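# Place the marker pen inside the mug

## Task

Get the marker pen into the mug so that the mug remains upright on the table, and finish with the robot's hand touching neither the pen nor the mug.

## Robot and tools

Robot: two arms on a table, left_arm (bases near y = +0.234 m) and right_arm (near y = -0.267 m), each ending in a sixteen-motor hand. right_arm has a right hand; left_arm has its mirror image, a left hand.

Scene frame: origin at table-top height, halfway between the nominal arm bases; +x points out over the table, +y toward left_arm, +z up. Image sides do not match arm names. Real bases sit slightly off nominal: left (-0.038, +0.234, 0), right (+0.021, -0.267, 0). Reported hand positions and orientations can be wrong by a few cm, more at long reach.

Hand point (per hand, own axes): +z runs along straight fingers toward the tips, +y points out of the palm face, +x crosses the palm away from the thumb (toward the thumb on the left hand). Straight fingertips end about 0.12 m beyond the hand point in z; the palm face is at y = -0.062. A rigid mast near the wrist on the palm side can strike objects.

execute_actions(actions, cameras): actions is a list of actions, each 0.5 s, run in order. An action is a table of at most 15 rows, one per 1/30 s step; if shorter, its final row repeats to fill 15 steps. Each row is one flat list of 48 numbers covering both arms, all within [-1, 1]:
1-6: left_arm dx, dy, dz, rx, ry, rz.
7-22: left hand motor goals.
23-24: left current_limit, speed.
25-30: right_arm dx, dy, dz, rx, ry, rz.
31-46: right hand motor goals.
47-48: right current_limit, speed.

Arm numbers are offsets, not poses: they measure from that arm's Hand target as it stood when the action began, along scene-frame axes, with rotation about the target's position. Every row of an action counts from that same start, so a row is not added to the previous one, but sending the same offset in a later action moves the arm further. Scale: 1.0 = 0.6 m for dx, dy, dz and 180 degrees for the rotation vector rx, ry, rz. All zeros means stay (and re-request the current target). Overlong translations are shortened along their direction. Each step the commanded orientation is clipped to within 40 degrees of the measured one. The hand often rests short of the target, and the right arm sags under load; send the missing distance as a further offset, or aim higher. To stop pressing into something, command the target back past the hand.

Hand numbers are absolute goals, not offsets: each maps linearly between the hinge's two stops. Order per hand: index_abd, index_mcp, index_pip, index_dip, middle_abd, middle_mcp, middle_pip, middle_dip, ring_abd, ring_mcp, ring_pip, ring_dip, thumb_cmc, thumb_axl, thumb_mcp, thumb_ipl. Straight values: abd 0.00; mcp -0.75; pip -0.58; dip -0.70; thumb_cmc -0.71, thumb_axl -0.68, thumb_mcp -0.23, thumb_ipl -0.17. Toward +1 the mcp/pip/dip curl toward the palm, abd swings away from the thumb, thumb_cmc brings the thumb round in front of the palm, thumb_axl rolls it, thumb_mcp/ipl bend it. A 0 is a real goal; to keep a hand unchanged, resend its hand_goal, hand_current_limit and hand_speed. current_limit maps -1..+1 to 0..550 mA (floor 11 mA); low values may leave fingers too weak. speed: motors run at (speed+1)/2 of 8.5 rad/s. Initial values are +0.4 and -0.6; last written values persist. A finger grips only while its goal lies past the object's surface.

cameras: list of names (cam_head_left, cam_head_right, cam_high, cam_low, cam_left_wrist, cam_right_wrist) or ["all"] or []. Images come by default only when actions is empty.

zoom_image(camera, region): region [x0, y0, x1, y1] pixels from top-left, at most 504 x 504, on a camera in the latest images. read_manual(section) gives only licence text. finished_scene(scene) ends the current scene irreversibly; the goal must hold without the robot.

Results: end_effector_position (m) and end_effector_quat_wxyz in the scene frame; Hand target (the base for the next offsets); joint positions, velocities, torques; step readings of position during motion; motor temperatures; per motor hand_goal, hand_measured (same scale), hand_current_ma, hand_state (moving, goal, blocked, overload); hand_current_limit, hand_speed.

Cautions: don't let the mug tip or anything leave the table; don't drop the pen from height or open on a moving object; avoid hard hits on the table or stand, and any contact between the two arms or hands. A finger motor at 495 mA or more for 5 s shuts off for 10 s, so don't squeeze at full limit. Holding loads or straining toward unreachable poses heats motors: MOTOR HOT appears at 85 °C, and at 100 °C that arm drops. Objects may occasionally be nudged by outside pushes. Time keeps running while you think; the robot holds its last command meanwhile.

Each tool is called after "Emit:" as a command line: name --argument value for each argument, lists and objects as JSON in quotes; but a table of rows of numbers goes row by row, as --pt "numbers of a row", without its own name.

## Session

Emit:
execute_actions --actions '[]'

Scene clock: 0.00 s.
left_arm: end_effector_position=(+0.4281, +0.0793, +0.3621) hand_goal=(+0.000, -0.754, -0.576, -0.696, +0.000, -0.754, -0.576, -0.696, +0.000, -0.754, -0.576, -0.696, -0.714, -0.678, -0.226, -0.168) hand_measured=(+0.000, -0.754, -0.576, -0.696, +0.000, -0.754, -0.576, -0.696, +0.000, -0.754, -0.576, -0.696, -0.714, -0.678, -0.226, -0.168) hand_current_ma=(+0, +0, +0, +0, +0, +0, +0, +0, +0, +0, +0, +0, +0, +0, +0, +0) hand_state=(goal, goal, goal, goal, goal, goal, goal, goal, goal, goal, goal, goal, goal, goal, goal, goal) hand_current_limit=0.40 hand_speed=-0.60 end_effector_quat_wxyz=(+0.536, +0.189, +0.755, -0.328) | right_arm: end_effector_position=(+0.4496, -0.3044, +0.2109) hand_goal=(+0.000, -0.754, -0.576, -0.696, +0.000, -0.754, -0.576, -0.696, +0.000, -0.754, -0.576, -0.696, -0.714, -0.678, -0.226, -0.168) hand_measured=(+0.000, -0.754, -0.576, -0.696, +0.000, -0.754, -0.576, -0.696, +0.000, -0.754, -0.576, -0.696, -0.714, -0.678, -0.226, -0.168) hand_current_ma=(+0, +0, +0, +0, +0, +0, +0, +0, +0, +0, +0, +0, +0, +0, +0, +0) hand_state=(goal, goal, goal, goal, goal, goal, goal, goal, goal, goal, goal, goal, goal, goal, goal, goal) hand_current_limit=0.40 hand_speed=-0.60 end_effector_quat_wxyz=(+0.153, +0.933, +0.158, +0.284)
Joint positions: left_arm=[-0.309 0.962 0.916 -0.194 0.484 -1.761] | right_arm=[0.298 1.163 0.856 -0.687 0.336 1.381]
Joint velocities: within noise
Joint torques (N m): no reading
Motor temperatures (°C): left_arm=[24 20 21 24 19 18] | right_arm=[24 23 20 20 22 18]
Heat: left arm: hottest waist 24 °C; right arm: hottest waist 24 °C.
Hand target: left_arm +0.4316, +0.0782, +0.3769; +0.546, +0.190, +0.747, -0.328 | right_arm +0.4573, -0.3025, +0.2223; +0.152, +0.930, +0.155, +0.297

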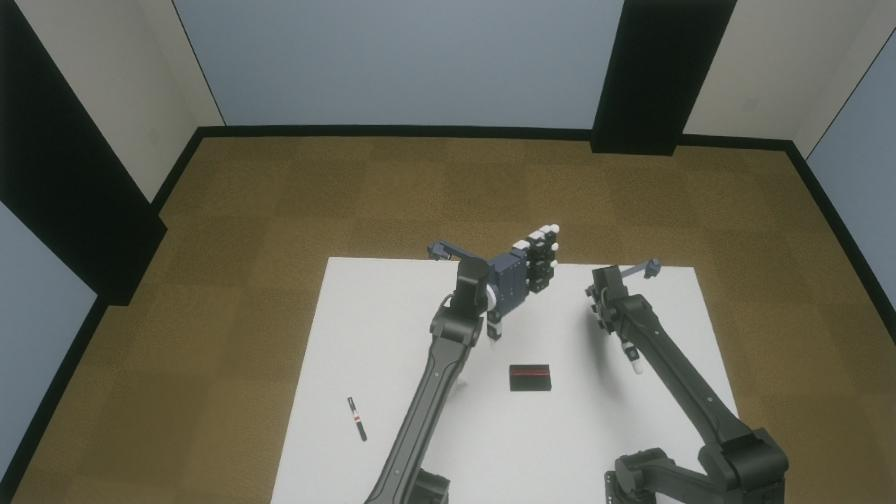

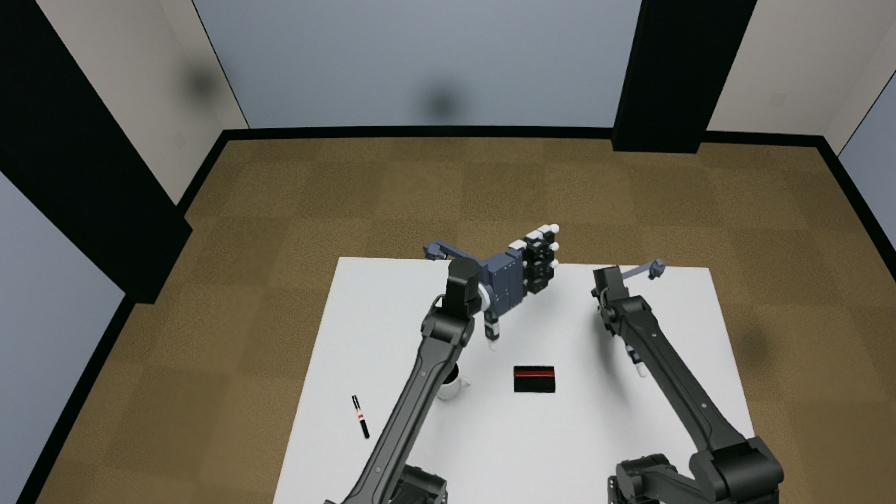

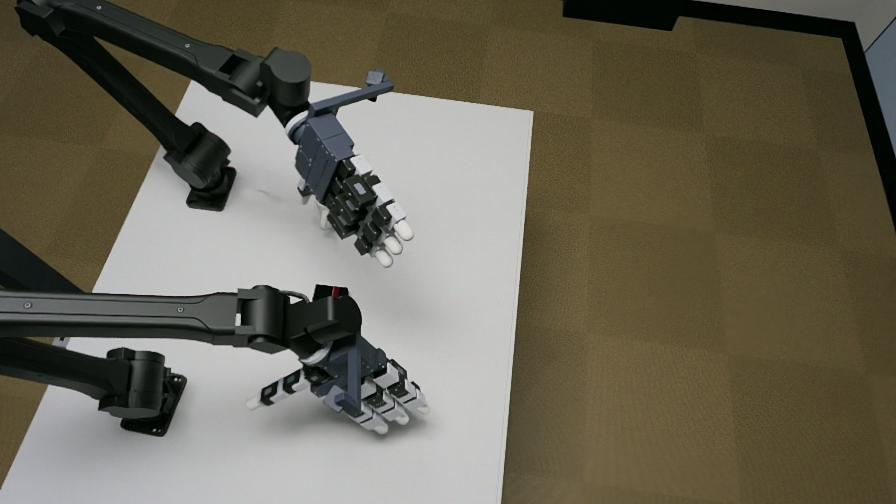

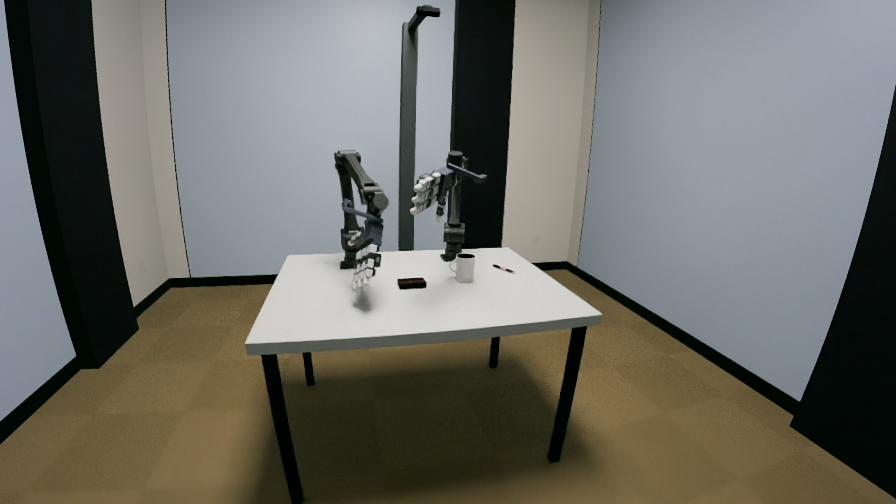

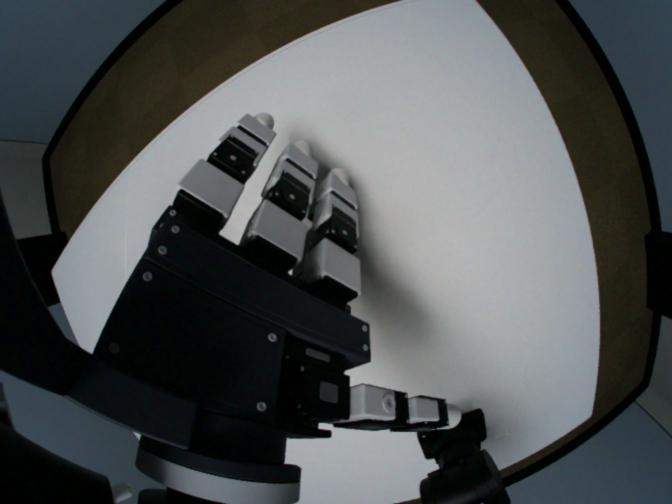

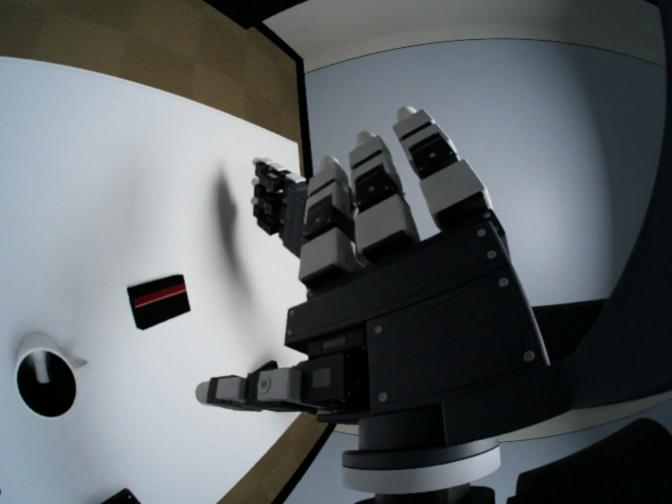

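Emit:
execute_actions --actions '[[[-0.094,0.18,0,-0.0654,0.1132,0.0262,0,-0.234,0.474,-0.55,0,-0.234,0.474,-0.55,0,-0.754,-0.576,-0.696,0.67,-0.678,-0.225,-0.06,0.4,-0.6,0,0,0,0,0,0,0,-0.754,-0.576,-0.696,0,-0.754,-0.576,-0.696,0,-0.754,-0.576,-0.696,-0.714,-0.678,-0.226,-0.168,0.4,-0.6]],[[-0.094,0.18,-0.05,-0.0654,0.1132,0.0262,0,-0.234,0.474,-0.55,0,-0.234,0.474,-0.55,0,-0.754,-0.576,-0.696,0.67,-0.678,-0.225,-0.06,0.4,-0.6,0,0,0,0,0,0,0,-0.754,-0.576,-0.696,0,-0.754,-0.576,-0.696,0,-0.754,-0.576,-0.696,-0.714,-0.678,-0.226,-0.168,0.4,-0.6]],[[-0.094,0.18,-0.15,-0.0654,0.1132,0.0262,0,-0.234,0.474,-0.55,0,-0.234,0.474,-0.55,0,-0.754,-0.576,-0.696,0.67,-0.678,-0.225,-0.06,0.4,-0.6,0,0,0,0,0,0,0,-0.754,-0.576,-0.696,0,-0.754,-0.576,-0.696,0,-0.754,-0.576,-0.696,-0.714,-0.678,-0.226,-0.168,0.4,-0.6]]]' --cameras '["all"]'

Emit:
zoom_image --camera "cam_head_left" --region '[290, 300, 550, 480]'

Emit:
zoom_image --camera "cam_low" --region '[400, 160, 580, 300]'

Scene clock: 4.07 s.
left_arm: end_effector_position=(+0.2539, +0.3954, +0.2436) hand_goal=(+0.000, -0.234, +0.474, -0.550, +0.000, -0.234, +0.474, -0.550, +0.000, -0.754, -0.576, -0.696, +0.670, -0.678, -0.226, -0.060) hand_measured=(-0.002, -0.232, +0.470, -0.552, -0.002, -0.230, +0.470, -0.552, -0.002, -0.744, -0.576, -0.696, +0.668, -0.678, -0.224, -0.062) hand_current_ma=(+0, +1, -2, -1, +0, +1, -2, -1, +0, +6, +0, +0, +0, +0, +0, +0) hand_state=(goal, goal, goal, goal, goal, goal, goal, goal, goal, goal, goal, goal, goal, goal, goal, goal) hand_current_limit=0.40 hand_speed=-0.60 end_effector_quat_wxyz=(+0.180, -0.306, +0.797, -0.488) | right_arm: end_effector_position=(+0.4496, -0.3044, +0.2109) hand_goal=(+0.000, -0.754, -0.576, -0.696, +0.000, -0.754, -0.576, -0.696, +0.000, -0.754, -0.576, -0.696, -0.714, -0.678, -0.226, -0.168) hand_measured=(+0.000, -0.754, -0.576, -0.696, +0.000, -0.754, -0.576, -0.696, +0.000, -0.754, -0.576, -0.696, -0.714, -0.678, -0.224, -0.168) hand_current_ma=(+0, +0, -1, +0, +0, +0, -1, +0, +0, +0, -1, +0, -1, +1, +3, +1) hand_state=(goal, goal, goal, goal, goal, goal, goal, goal, goal, goal, goal, goal, goal, goal, goal, goal) hand_current_limit=0.40 hand_speed=-0.60 end_effector_quat_wxyz=(+0.153, +0.933, +0.158, +0.284)
Joint positions: left_arm=[0.836 1.313 1.198 -1.7 1.078 -1.31] | right_arm=[0.298 1.163 0.856 -0.687 0.336 1.381]
Joint torques (N m): left_arm=[0.21 -9.76 10.92 -0.55 0.72 0.13] | right_arm=[0.79 -6.07 10.95 1.54 0.35 0.01]
Heat: left arm: hottest waist 24 °C; right arm: hottest waist 24 °C.
Hand target: left_arm +0.2625, +0.4022, +0.2569; +0.161, -0.253, +0.804, -0.513 | right_arm +0.4573, -0.3025, +0.2223; +0.152, +0.930, +0.155, +0.297
Off the commanded pose: left_arm 0.017 m, 7 deg | right_arm 0.014 m, 1 deg.
joint sent to its limit (left arm) — joint 4 (wrist pitch), lower limit. The joint targets are off in orientation, not in position.
Step readings (end_effector_position of left_arm | right_arm):
0: (+0.4281, +0.0793, +0.3621) | (+0.4496, -0.3044, +0.2109)
1: (+0.4276, +0.0789, +0.3615) | (+0.4496, -0.3044, +0.2109)
2: (+0.4238, +0.0793, +0.3574) | (+0.4496, -0.3044, +0.2109)
4: (+0.4123, +0.0945, +0.3483) | (+0.4496, -0.3044, +0.2109)
8: (+0.3894, +0.1548, +0.3455) | (+0.4496, -0.3044, +0.2109)
15: (+0.3697, +0.1824, +0.3566) | (+0.4496, -0.3044, +0.2109)
16: (+0.3678, +0.1824, +0.3574) | (+0.4496, -0.3044, +0.2109)
17: (+0.3617, +0.1825, +0.3563) | (+0.4496, -0.3044, +0.2109)
19: (+0.3479, +0.1993, +0.3501) | (+0.4496, -0.3044, +0.2109)
23: (+0.3219, +0.2608, +0.3366) | (+0.4496, -0.3044, +0.2109)
30: (+0.3100, +0.2845, +0.3284) | (+0.4496, -0.3044, +0.2109)
31: (+0.3093, +0.2851, +0.3266) | (+0.4496, -0.3044, +0.2109)
32: (+0.3058, +0.2867, +0.3239) | (+0.4496, -0.3044, +0.2109)
34: (+0.2929, +0.3040, +0.3122) | (+0.4496, -0.3044, +0.2109)
38: (+0.2611, +0.3617, +0.2721) | (+0.4496, -0.3044, +0.2109)
45: (+0.2487, +0.3869, +0.2362) | (+0.4496, -0.3044, +0.2109)

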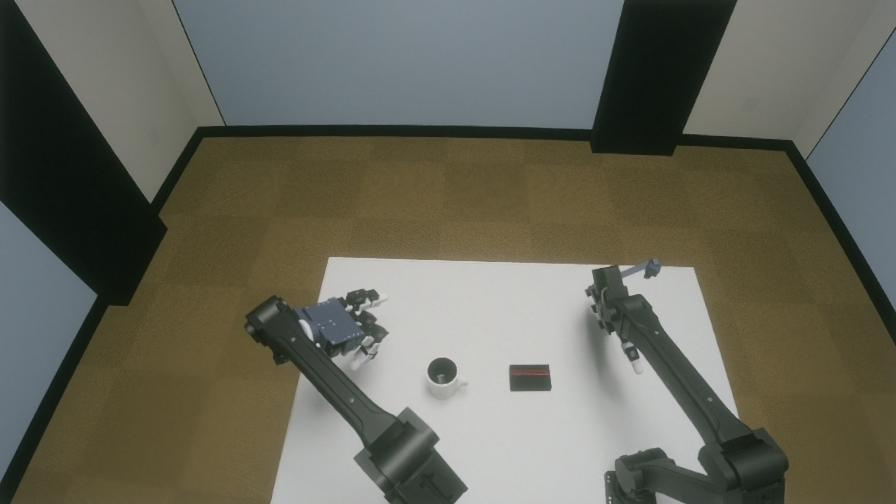

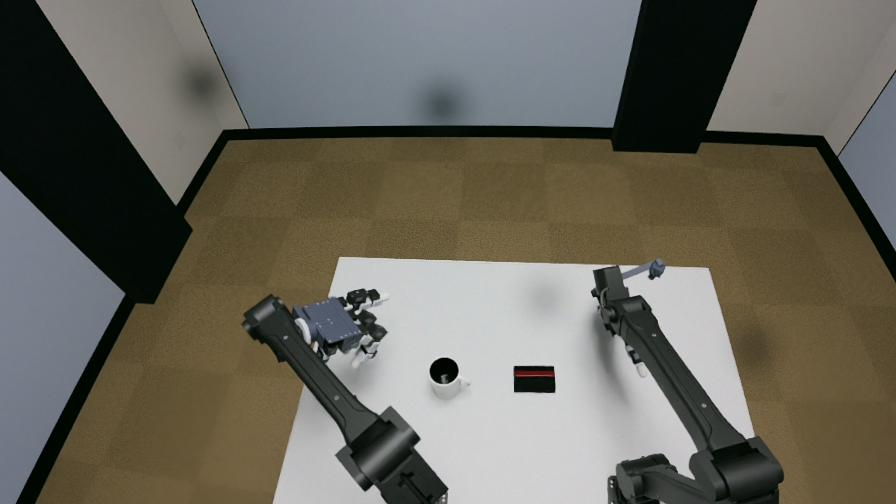

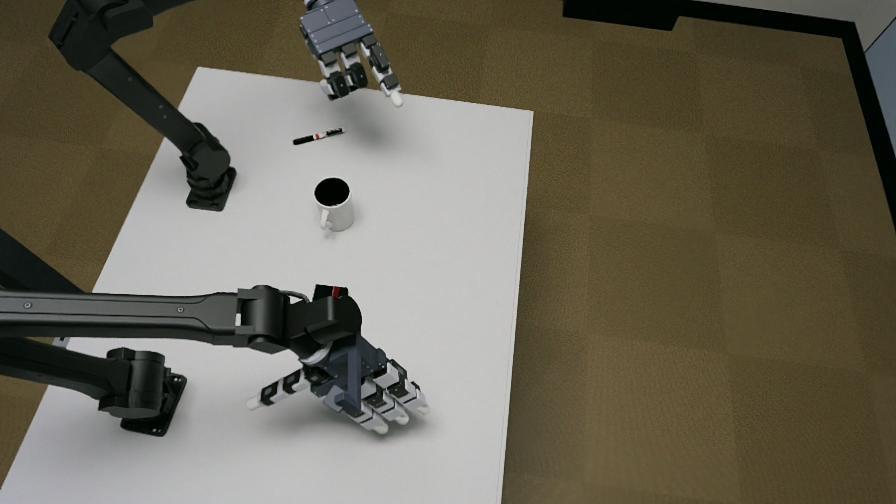

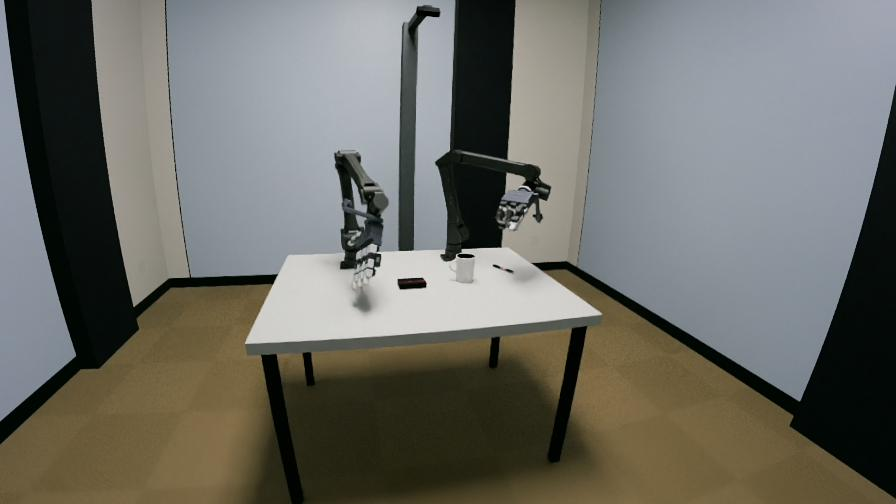

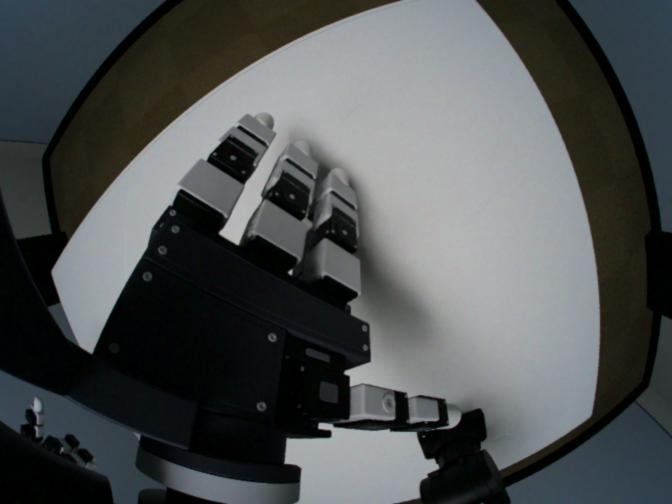

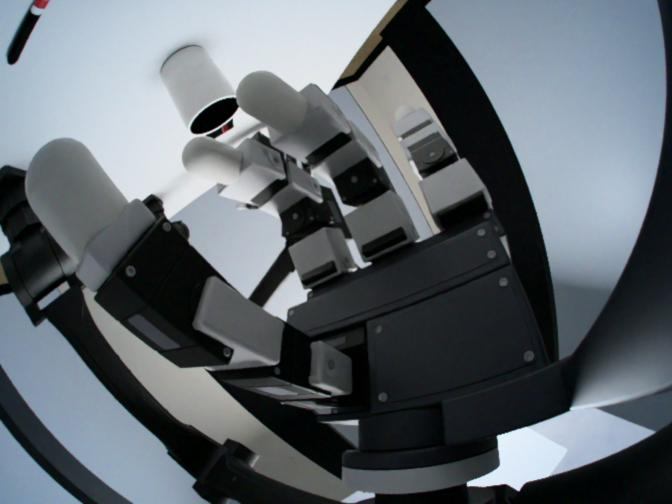

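Scaled by 1.938 from the camera's 896x504 image, which has a finer 1280x720 frame.

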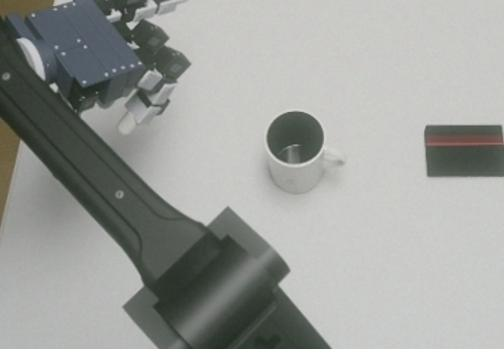

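Scaled by 2.800 from the camera's 896x504 image, which has a finer 1280x720 frame.

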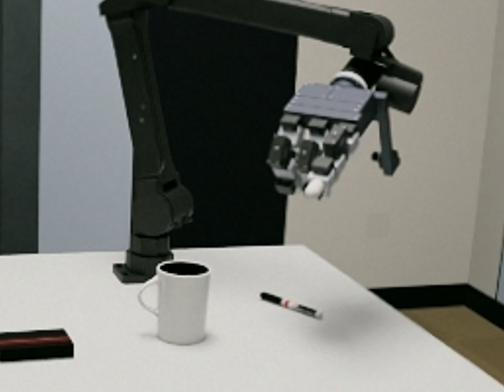

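Emit:
execute_actions --actions '[[[0,0,-0.2,0,0,0,0,-0.234,0.474,-0.55,0,-0.234,0.474,-0.55,0,-0.754,-0.576,-0.696,0.67,-0.678,-0.225,-0.06,0.4,-0.6,0,0,0,0,0,0,0,-0.754,-0.576,-0.696,0,-0.754,-0.576,-0.696,0,-0.754,-0.576,-0.696,-0.714,-0.678,-0.226,-0.168,0.4,-0.6]]]' --cameras '["cam_right_wrist", "cam_head_right", "cam_high", "cam_low"]'

Emit:
zoom_image --camera "cam_low" --region '[440, 200, 560, 300]'

Scene clock: 5.57 s.
left_arm: end_effector_position=(+0.2566, +0.3965, +0.1392) hand_goal=(+0.000, -0.234, +0.474, -0.550, +0.000, -0.234, +0.474, -0.550, +0.000, -0.754, -0.576, -0.696, +0.670, -0.678, -0.226, -0.060) hand_measured=(-0.002, -0.232, +0.470, -0.552, -0.002, -0.230, +0.470, -0.552, -0.002, -0.744, -0.576, -0.696, +0.668, -0.678, -0.224, -0.062) hand_current_ma=(+0, +1, -2, -1, +0, +1, -2, -1, +0, +6, +0, +0, +0, +0, +0, +0) hand_state=(goal, goal, goal, goal, goal, goal, goal, goal, goal, goal, goal, goal, goal, goal, goal, goal) hand_current_limit=0.40 hand_speed=-0.60 end_effector_quat_wxyz=(+0.154, -0.263, +0.801, -0.515) | right_arm: end_effector_position=(+0.4496, -0.3044, +0.2109) hand_goal=(+0.000, -0.754, -0.576, -0.696, +0.000, -0.754, -0.576, -0.696, +0.000, -0.754, -0.576, -0.696, -0.714, -0.678, -0.226, -0.168) hand_measured=(+0.000, -0.754, -0.576, -0.696, +0.000, -0.754, -0.576, -0.696, +0.000, -0.754, -0.576, -0.696, -0.714, -0.678, -0.224, -0.168) hand_current_ma=(+0, +0, -1, +0, +0, +0, -1, +0, +0, +0, -1, +0, -1, +1, +3, +1) hand_state=(goal, goal, goal, goal, goal, goal, goal, goal, goal, goal, goal, goal, goal, goal, goal, goal) hand_current_limit=0.40 hand_speed=-0.60 end_effector_quat_wxyz=(+0.153, +0.933, +0.158, +0.284)
Joint positions: left_arm=[0.836 1.483 1.053 -1.615 1.078 -1.07] | right_arm=[0.298 1.163 0.856 -0.687 0.336 1.381]
Joint torques (N m): left_arm=[0.91 -10.4 7.5 -0.13 0.82 0.15] | right_arm=[-0.62 -5.89 11.11 1.44 0.28 -0.11]
Heat: left arm: hottest waist 24 °C; right arm: hottest waist 24 °C.
Hand target: left_arm +0.2626, +0.4022, +0.1371; +0.161, -0.253, +0.804, -0.513 | right_arm +0.4573, -0.3025, +0.2223; +0.152, +0.930, +0.155, +0.297
Off the commanded pose: left_arm 0.009 m, 1 deg | right_arm 0.014 m, 1 deg.
Step readings (end_effector_position of left_arm | right_arm):
0: (+0.2540, +0.3954, +0.2436) | (+0.4496, -0.3044, +0.2109)
1: (+0.2542, +0.3956, +0.2436) | (+0.4496, -0.3044, +0.2109)
2: (+0.2550, +0.3964, +0.2412) | (+0.4496, -0.3044, +0.2109)
4: (+0.2556, +0.3968, +0.2282) | (+0.4496, -0.3044, +0.2109)
8: (+0.2496, +0.3897, +0.1787) | (+0.4496, -0.3044, +0.2109)
15: (+0.2547, +0.3948, +0.1399) | (+0.4496, -0.3044, +0.2109)
Images, in order (width x height): cam_head_right 896x504, cam_high 896x504, cam_low 896x504, cam_right_wrist 672x504.

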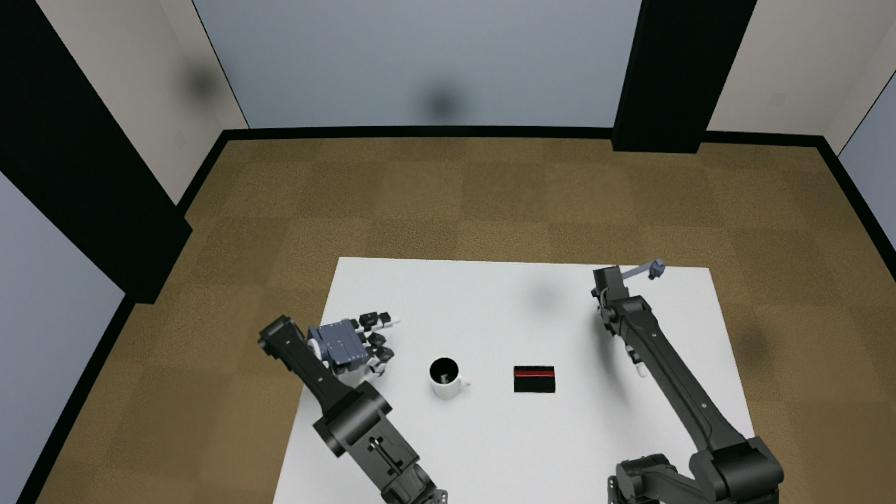

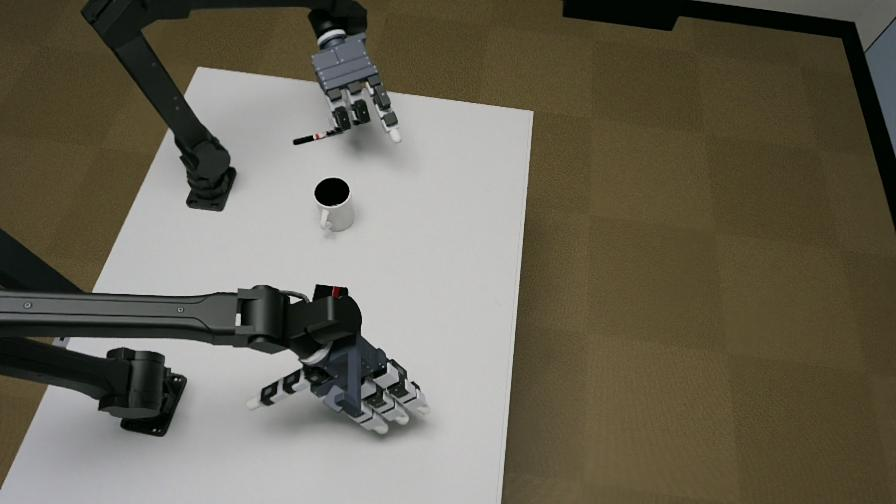

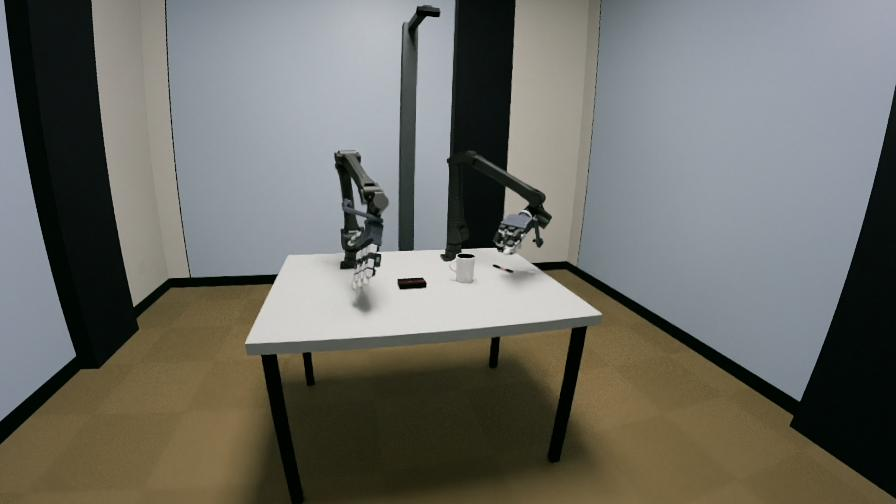

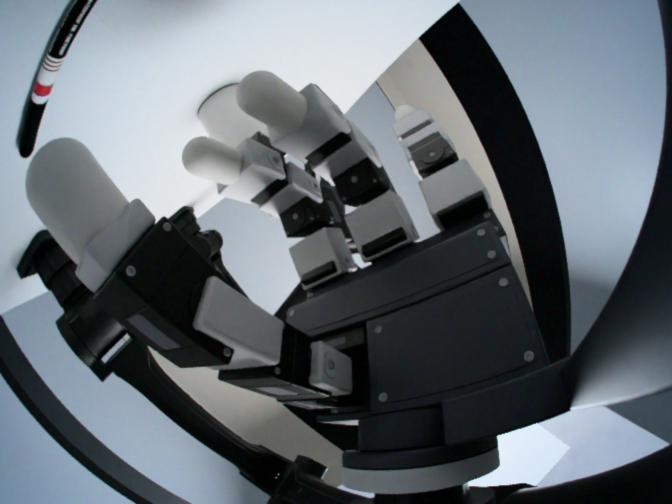

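Scaled by 4.200 from the camera's 896x504 image, which has a finer 1280x720 frame.

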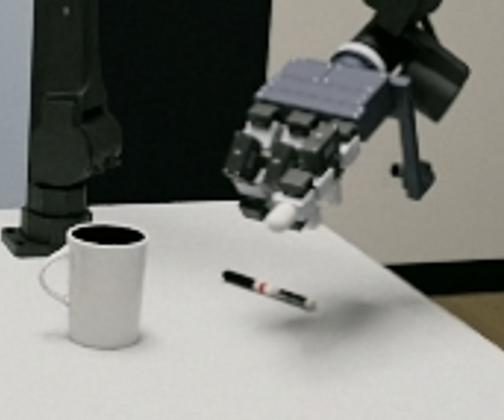

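Emit:
execute_actions --actions '[[[-0.008,0.011,-0.115,0,0,0,0,-0.234,0.474,-0.55,0,-0.234,0.474,-0.55,0,-0.754,-0.576,-0.696,0.67,-0.678,-0.225,-0.06,0.4,-0.6,0,0,0,0,0,0,0,-0.754,-0.576,-0.696,0,-0.754,-0.576,-0.696,0,-0.754,-0.576,-0.696,-0.714,-0.678,-0.226,-0.168,0.4,-0.6]]]' --cameras '["cam_right_wrist", "cam_low"]'

Emit:
zoom_image --camera "cam_low" --region '[440, 200, 560, 300]'

Scene clock: 6.77 s.
left_arm: end_effector_position=(+0.2573, +0.4034, +0.0745) hand_goal=(+0.000, -0.234, +0.474, -0.550, +0.000, -0.234, +0.474, -0.550, +0.000, -0.754, -0.576, -0.696, +0.670, -0.678, -0.226, -0.060) hand_measured=(-0.002, -0.232, +0.470, -0.552, -0.002, -0.230, +0.470, -0.552, -0.002, -0.744, -0.576, -0.696, +0.668, -0.678, -0.224, -0.062) hand_current_ma=(+0, +1, -2, -1, +0, +1, -2, -1, +0, +6, +0, +0, +0, +0, +0, +0) hand_state=(goal, goal, goal, goal, goal, goal, goal, goal, goal, goal, goal, goal, goal, goal, goal, goal) hand_current_limit=0.40 hand_speed=-0.60 end_effector_quat_wxyz=(+0.157, -0.254, +0.804, -0.514) | right_arm: end_effector_position=(+0.4496, -0.3044, +0.2109) hand_goal=(+0.000, -0.754, -0.576, -0.696, +0.000, -0.754, -0.576, -0.696, +0.000, -0.754, -0.576, -0.696, -0.714, -0.678, -0.226, -0.168) hand_measured=(+0.000, -0.754, -0.576, -0.696, +0.000, -0.754, -0.576, -0.696, +0.000, -0.754, -0.576, -0.696, -0.714, -0.678, -0.224, -0.168) hand_current_ma=(+0, +0, -1, +0, +0, +0, -1, +0, +0, +0, -1, +0, -1, +1, +3, +1) hand_state=(goal, goal, goal, goal, goal, goal, goal, goal, goal, goal, goal, goal, goal, goal, goal, goal) hand_current_limit=0.40 hand_speed=-0.60 end_effector_quat_wxyz=(+0.153, +0.933, +0.158, +0.284)
Joint positions: left_arm=[0.847 1.588 0.98 -1.459 1.07 -1.027] | right_arm=[0.298 1.163 0.856 -0.687 0.336 1.381]
Joint torques (N m): left_arm=[1.79 -10.81 5.93 -0.09 0.74 0.14] | right_arm=[1.38 -5.48 10.95 1.39 0.23 -0.05]
Heat: left arm: hottest waist 24 °C; right arm: hottest waist 24 °C.
Hand target: left_arm +0.2577, +0.4088, +0.0680; +0.161, -0.253, +0.804, -0.513 | right_arm +0.4573, -0.3025, +0.2223; +0.152, +0.930, +0.155, +0.297
Off the commanded pose: left_arm 0.008 m, 0 deg | right_arm 0.014 m, 1 deg.
Step readings (end_effector_position of left_arm | right_arm):
0: (+0.2566, +0.3965, +0.1392) | (+0.4496, -0.3044, +0.2109)
1: (+0.2570, +0.3970, +0.1389) | (+0.4496, -0.3044, +0.2109)
2: (+0.2583, +0.3984, +0.1364) | (+0.4496, -0.3044, +0.2109)
4: (+0.2605, +0.4019, +0.1270) | (+0.4496, -0.3044, +0.2109)
8: (+0.2567, +0.4010, +0.0962) | (+0.4496, -0.3044, +0.2109)
15: (+0.2565, +0.4026, +0.0749) | (+0.4496, -0.3044, +0.2109)
Images, in order (width x height): cam_low 896x504, cam_right_wrist 672x504.

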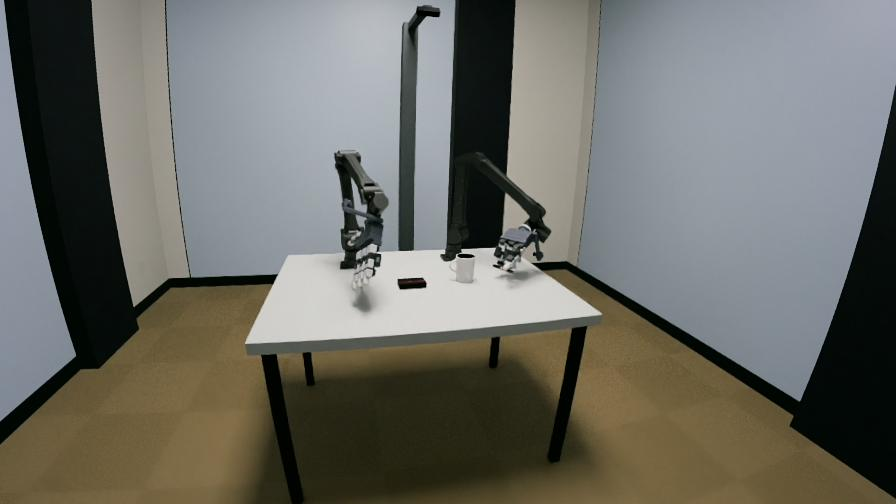

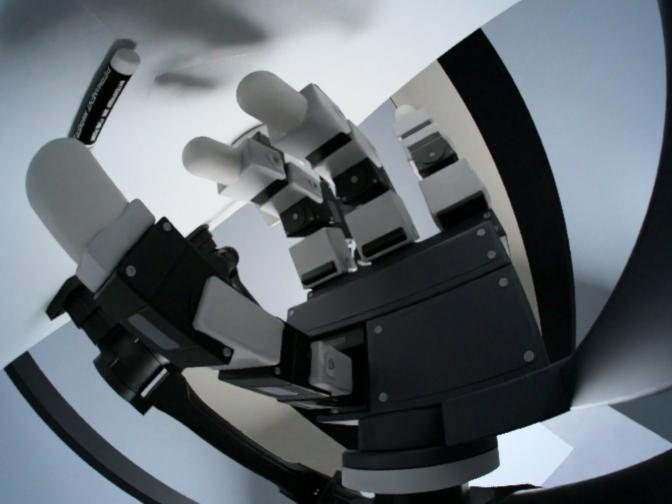

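Scaled by 4.200 from the camera's 896x504 image, which has a finer 1280x720 frame.

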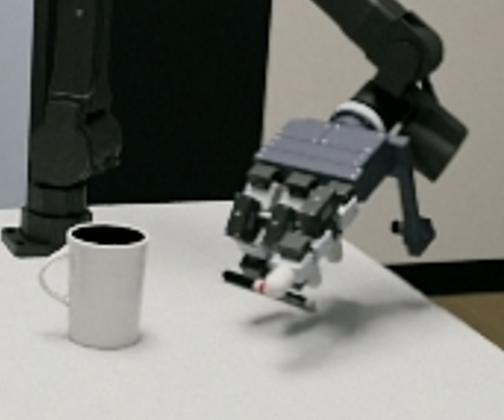

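Emit:
execute_actions --actions '[[[-0.036,-0.013,0,0,0,0,0,-0.234,0.474,-0.55,0,-0.234,0.474,-0.55,0,-0.754,-0.576,-0.696,0.67,-0.678,-0.225,-0.06,0.4,-0.6,0,0,0,0,0,0,0,-0.754,-0.576,-0.696,0,-0.754,-0.576,-0.696,0,-0.754,-0.576,-0.696,-0.714,-0.678,-0.226,-0.168,0.4,-0.6]],[[0,0,-0.045,0,0,0,0,-0.234,0.474,-0.55,0,-0.234,0.474,-0.55,0,-0.754,-0.576,-0.696,0.67,-0.678,-0.225,-0.06,0.4,-0.6,0,0,0,0,0,0,0,-0.754,-0.576,-0.696,0,-0.754,-0.576,-0.696,0,-0.754,-0.576,-0.696,-0.714,-0.678,-0.226,-0.168,0.4,-0.6]]]' --cameras '["cam_right_wrist", "cam_low"]'

Emit:
zoom_image --camera "cam_low" --region '[440, 200, 560, 300]'

Scene clock: 8.20 s.
left_arm: end_effector_position=(+0.2391, +0.3999, +0.0519) hand_goal=(+0.000, -0.234, +0.474, -0.550, +0.000, -0.234, +0.474, -0.550, +0.000, -0.754, -0.576, -0.696, +0.670, -0.678, -0.226, -0.060) hand_measured=(-0.002, -0.232, +0.470, -0.552, -0.002, -0.230, +0.470, -0.552, -0.002, -0.744, -0.576, -0.696, +0.668, -0.678, -0.224, -0.062) hand_current_ma=(+0, +1, -2, -1, +0, +1, -2, -1, +0, +6, +0, +0, +0, +0, +0, +0) hand_state=(goal, goal, goal, goal, goal, goal, goal, goal, goal, goal, goal, goal, goal, goal, goal, goal) hand_current_limit=0.40 hand_speed=-0.60 end_effector_quat_wxyz=(+0.164, -0.250, +0.806, -0.510) | right_arm: end_effector_position=(+0.4496, -0.3044, +0.2109) hand_goal=(+0.000, -0.754, -0.576, -0.696, +0.000, -0.754, -0.576, -0.696, +0.000, -0.754, -0.576, -0.696, -0.714, -0.678, -0.226, -0.168) hand_measured=(+0.000, -0.754, -0.576, -0.696, +0.000, -0.754, -0.576, -0.696, +0.000, -0.754, -0.576, -0.696, -0.714, -0.678, -0.224, -0.168) hand_current_ma=(+0, +0, -1, +0, +0, +0, -1, +0, +0, +0, -1, +0, -1, +1, +3, +1) hand_state=(goal, goal, goal, goal, goal, goal, goal, goal, goal, goal, goal, goal, goal, goal, goal, goal) hand_current_limit=0.40 hand_speed=-0.60 end_effector_quat_wxyz=(+0.153, +0.933, +0.158, +0.284)
Joint positions: left_arm=[0.879 1.593 0.91 -1.416 1.055 -0.97] | right_arm=[0.298 1.163 0.856 -0.687 0.336 1.381]
Joint torques (N m): left_arm=[1.85 -9.47 4.83 -0.2 0.67 0.15] | right_arm=[0.85 -6.65 10.8 1.35 0.29 -0.08]
Heat: left arm: hottest waist 24 °C; right arm: hottest waist 24 °C.
Hand target: left_arm +0.2360, +0.4010, +0.0409; +0.161, -0.253, +0.804, -0.513 | right_arm +0.4573, -0.3025, +0.2223; +0.152, +0.930, +0.155, +0.297
Off the commanded pose: left_arm 0.011 m, 1 deg | right_arm 0.014 m, 1 deg.
Step readings (end_effector_position of left_arm | right_arm):
0: (+0.2573, +0.4035, +0.0745) | (+0.4496, -0.3044, +0.2109)
1: (+0.2572, +0.4037, +0.0744) | (+0.4496, -0.3044, +0.2109)
2: (+0.2567, +0.4036, +0.0739) | (+0.4496, -0.3044, +0.2109)
4: (+0.2531, +0.4030, +0.0713) | (+0.4496, -0.3044, +0.2109)
8: (+0.2421, +0.4000, +0.0647) | (+0.4496, -0.3044, +0.2109)
15: (+0.2394, +0.4004, +0.0637) | (+0.4496, -0.3044, +0.2109)
16: (+0.2395, +0.4005, +0.0637) | (+0.4496, -0.3044, +0.2109)
17: (+0.2393, +0.4002, +0.0633) | (+0.4496, -0.3044, +0.2109)
19: (+0.2392, +0.4001, +0.0604) | (+0.4496, -0.3044, +0.2109)
23: (+0.2380, +0.3986, +0.0549) | (+0.4496, -0.3044, +0.2109)
30: (+0.2390, +0.3997, +0.0521) | (+0.4496, -0.3044, +0.2109)
Images, in order (width x height): cam_low 896x504, cam_right_wrist 672x504.

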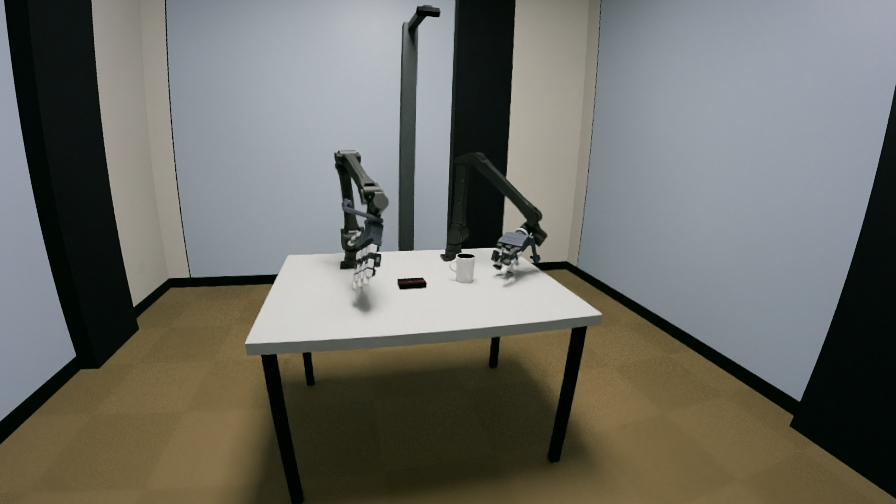

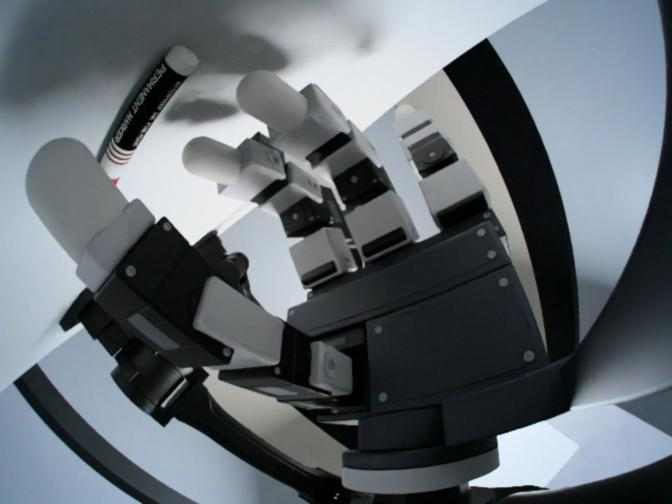

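Scaled by 4.200 from the camera's 896x504 image, which has a finer 1280x720 frame.

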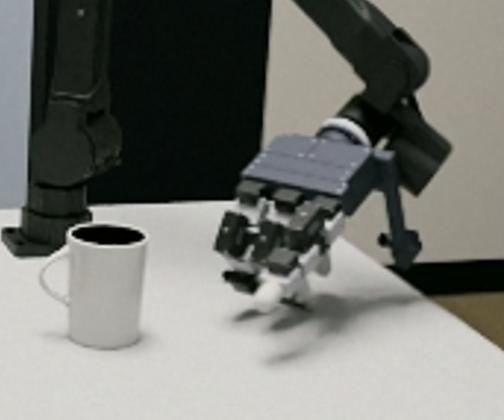

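Emit:
execute_actions --actions '[[[-0.018,-0.008,-0.021,0,0,0,0,-0.234,0.474,-0.55,0,-0.234,0.474,-0.55,0,-0.754,-0.576,-0.696,0.67,-0.678,-0.225,-0.06,0.4,-0.6,0,0,0,0,0,0,0,-0.754,-0.576,-0.696,0,-0.754,-0.576,-0.696,0,-0.754,-0.576,-0.696,-0.714,-0.678,-0.226,-0.168,0.4,-0.6]]]' --cameras '["cam_right_wrist", "cam_low"]'

Emit:
zoom_image --camera "cam_low" --region '[440, 200, 560, 300]'

Scene clock: 9.20 s.
left_arm: end_effector_position=(+0.2283, +0.3944, +0.0382) hand_goal=(+0.000, -0.234, +0.474, -0.550, +0.000, -0.234, +0.474, -0.550, +0.000, -0.754, -0.576, -0.696, +0.670, -0.678, -0.226, -0.060) hand_measured=(-0.002, -0.232, +0.470, -0.552, -0.002, -0.230, +0.470, -0.552, -0.002, -0.744, -0.576, -0.696, +0.668, -0.678, -0.224, -0.062) hand_current_ma=(+0, +1, -2, -1, +0, +1, -2, -1, +0, +6, +0, +0, +0, +0, +0, +0) hand_state=(goal, goal, goal, goal, goal, goal, goal, goal, goal, goal, goal, goal, goal, goal, goal, goal) hand_current_limit=0.40 hand_speed=-0.60 end_effector_quat_wxyz=(+0.163, -0.251, +0.806, -0.511) | right_arm: end_effector_position=(+0.4496, -0.3044, +0.2109) hand_goal=(+0.000, -0.754, -0.576, -0.696, +0.000, -0.754, -0.576, -0.696, +0.000, -0.754, -0.576, -0.696, -0.714, -0.678, -0.226, -0.168) hand_measured=(+0.000, -0.754, -0.576, -0.696, +0.000, -0.754, -0.576, -0.696, +0.000, -0.754, -0.576, -0.696, -0.714, -0.678, -0.224, -0.168) hand_current_ma=(+0, +0, -1, +0, +0, +0, -1, +0, +0, +0, -1, +0, -1, +1, +3, +1) hand_state=(goal, goal, goal, goal, goal, goal, goal, goal, goal, goal, goal, goal, goal, goal, goal, goal) hand_current_limit=0.40 hand_speed=-0.60 end_effector_quat_wxyz=(+0.153, +0.933, +0.158, +0.284)
Joint positions: left_arm=[0.893 1.601 0.87 -1.393 1.047 -0.944] | right_arm=[0.298 1.163 0.856 -0.687 0.336 1.381]
Joint torques (N m): left_arm=[1.9 -9.29 4.68 -0.23 0.64 0.14] | right_arm=[0.62 -6.36 10.93 1.36 0.28 -0.08]
Heat: left arm: hottest waist 24 °C; right arm: hottest waist 24 °C.
Hand target: left_arm +0.2253, +0.3962, +0.0284; +0.161, -0.253, +0.804, -0.513 | right_arm +0.4573, -0.3025, +0.2223; +0.152, +0.930, +0.155, +0.297
Off the commanded pose: left_arm 0.011 m, 0 deg | right_arm 0.014 m, 1 deg.
Step readings (end_effector_position of left_arm | right_arm):
0: (+0.2391, +0.3999, +0.0519) | (+0.4496, -0.3044, +0.2109)
1: (+0.2391, +0.3999, +0.0518) | (+0.4496, -0.3044, +0.2109)
2: (+0.2387, +0.3998, +0.0509) | (+0.4496, -0.3044, +0.2109)
4: (+0.2363, +0.3987, +0.0479) | (+0.4496, -0.3044, +0.2109)
8: (+0.2289, +0.3939, +0.0411) | (+0.4496, -0.3044, +0.2109)
15: (+0.2280, +0.3941, +0.0383) | (+0.4496, -0.3044, +0.2109)
Images, in order (width x height): cam_low 896x504, cam_right_wrist 672x504.

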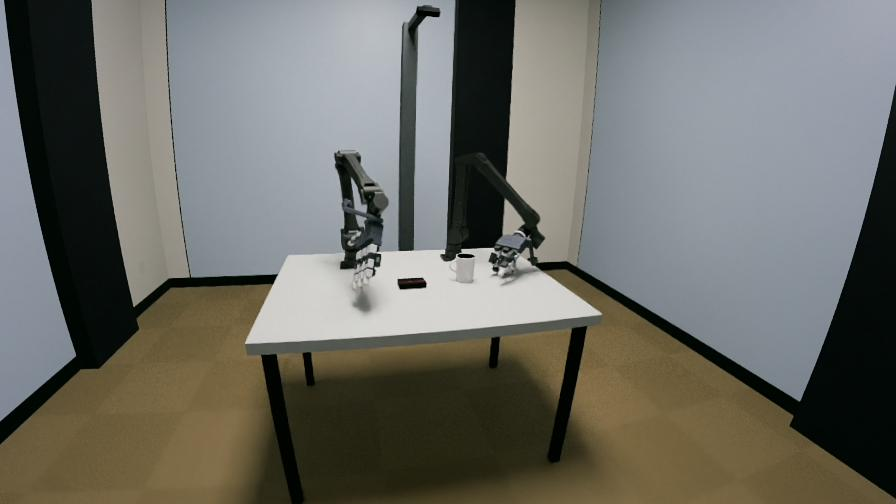

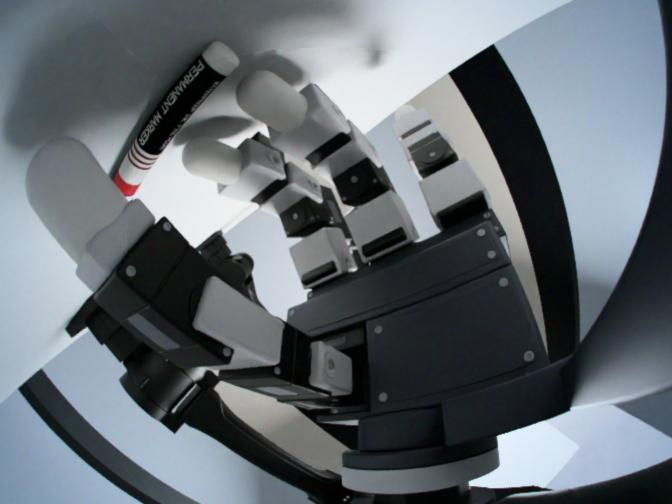

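Scaled by 4.200 from the camera's 896x504 image, which has a finer 1280x720 frame.

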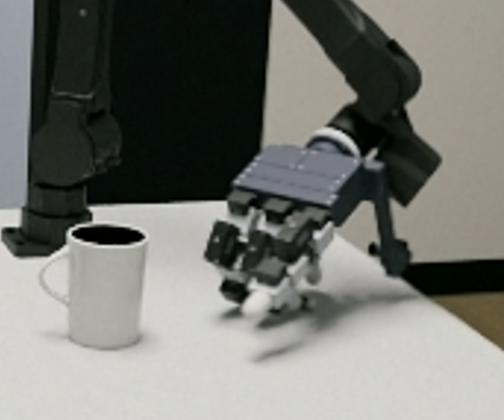

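Emit:
execute_actions --actions '[[[0,0,0,0,0,0,0,-0.234,0.474,-0.55,0,-0.234,0.474,-0.55,0,-0.754,-0.576,-0.696,0.67,-0.678,-0.05,-0.06,0.2,-0.8,0,0,0,0,0,0,0,-0.754,-0.576,-0.696,0,-0.754,-0.576,-0.696,0,-0.754,-0.576,-0.696,-0.714,-0.678,-0.226,-0.168,0.4,-0.6]]]' --cameras '["cam_right_wrist"]'

Emit:
zoom_image --camera "cam_right_wrist" --region '[0, 0, 340, 300]'

Scene clock: 10.17 s.
left_arm: end_effector_position=(+0.2283, +0.3944, +0.0382) hand_goal=(+0.000, -0.234, +0.474, -0.550, +0.000, -0.234, +0.474, -0.550, +0.000, -0.754, -0.576, -0.696, +0.670, -0.678, -0.050, -0.060) hand_measured=(-0.002, -0.232, +0.470, -0.552, -0.002, -0.230, +0.470, -0.552, -0.002, -0.744, -0.576, -0.696, +0.668, -0.678, -0.052, -0.062) hand_current_ma=(+0, +1, -2, -1, +0, +1, -2, -1, +0, +6, +0, +0, +0, +0, +0, +0) hand_state=(goal, goal, goal, goal, goal, goal, goal, goal, goal, goal, goal, goal, goal, goal, goal, goal) hand_current_limit=0.20 hand_speed=-0.80 end_effector_quat_wxyz=(+0.163, -0.251, +0.806, -0.511) | right_arm: end_effector_position=(+0.4496, -0.3044, +0.2109) hand_goal=(+0.000, -0.754, -0.576, -0.696, +0.000, -0.754, -0.576, -0.696, +0.000, -0.754, -0.576, -0.696, -0.714, -0.678, -0.226, -0.168) hand_measured=(+0.000, -0.754, -0.576, -0.696, +0.000, -0.754, -0.576, -0.696, +0.000, -0.754, -0.576, -0.696, -0.714, -0.678, -0.224, -0.168) hand_current_ma=(+0, +0, -1, +0, +0, +0, -1, +0, +0, +0, -1, +0, -1, +1, +3, +1) hand_state=(goal, goal, goal, goal, goal, goal, goal, goal, goal, goal, goal, goal, goal, goal, goal, goal) hand_current_limit=0.40 hand_speed=-0.60 end_effector_quat_wxyz=(+0.153, +0.933, +0.158, +0.284)
Joint positions: left_arm=[0.893 1.601 0.87 -1.393 1.047 -0.943] | right_arm=[0.298 1.163 0.856 -0.687 0.336 1.381]
Joint torques (N m): left_arm=[1.85 -9.41 4.68 -0.24 0.64 0.15] | right_arm=[0.26 -6.12 11.06 1.35 0.3 -0.05]
Heat: left arm: hottest waist 24 °C; right arm: hottest waist 24 °C.
Hand target: left_arm +0.2253, +0.3962, +0.0284; +0.161, -0.253, +0.804, -0.513 | right_arm +0.4573, -0.3025, +0.2223; +0.152, +0.930, +0.155, +0.297
Off the commanded pose: left_arm 0.010 m, 1 deg | right_arm 0.014 m, 1 deg.
Step readings (end_effector_position of left_arm | right_arm):
0: (+0.2283, +0.3944, +0.0382) | (+0.4496, -0.3044, +0.2109)
1: (+0.2283, +0.3944, +0.0382) | (+0.4496, -0.3044, +0.2109)
2: (+0.2283, +0.3944, +0.0382) | (+0.4496, -0.3044, +0.2109)
4: (+0.2283, +0.3944, +0.0382) | (+0.4496, -0.3044, +0.2109)
8: (+0.2283, +0.3944, +0.0382) | (+0.4496, -0.3044, +0.2109)
15: (+0.2283, +0.3944, +0.0382) | (+0.4496, -0.3044, +0.2109)
Images, in order (width x height): cam_right_wrist 672x504.

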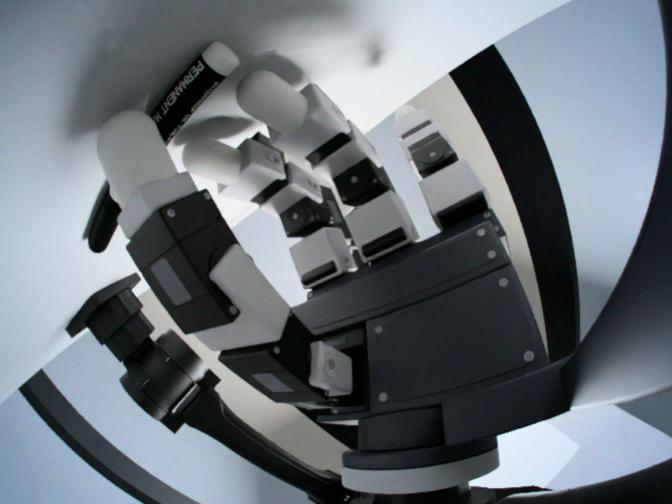

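Scaled by 1.482 from the camera's 672x504 image, which has a finer 960x720 frame.

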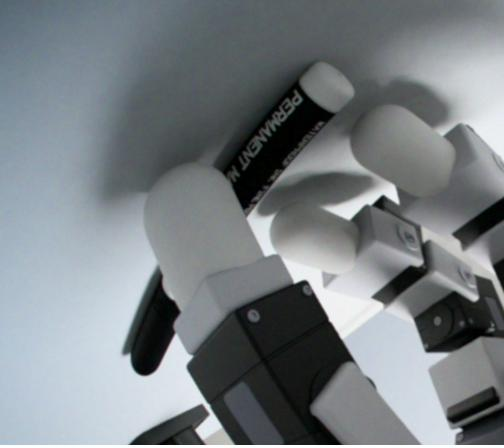

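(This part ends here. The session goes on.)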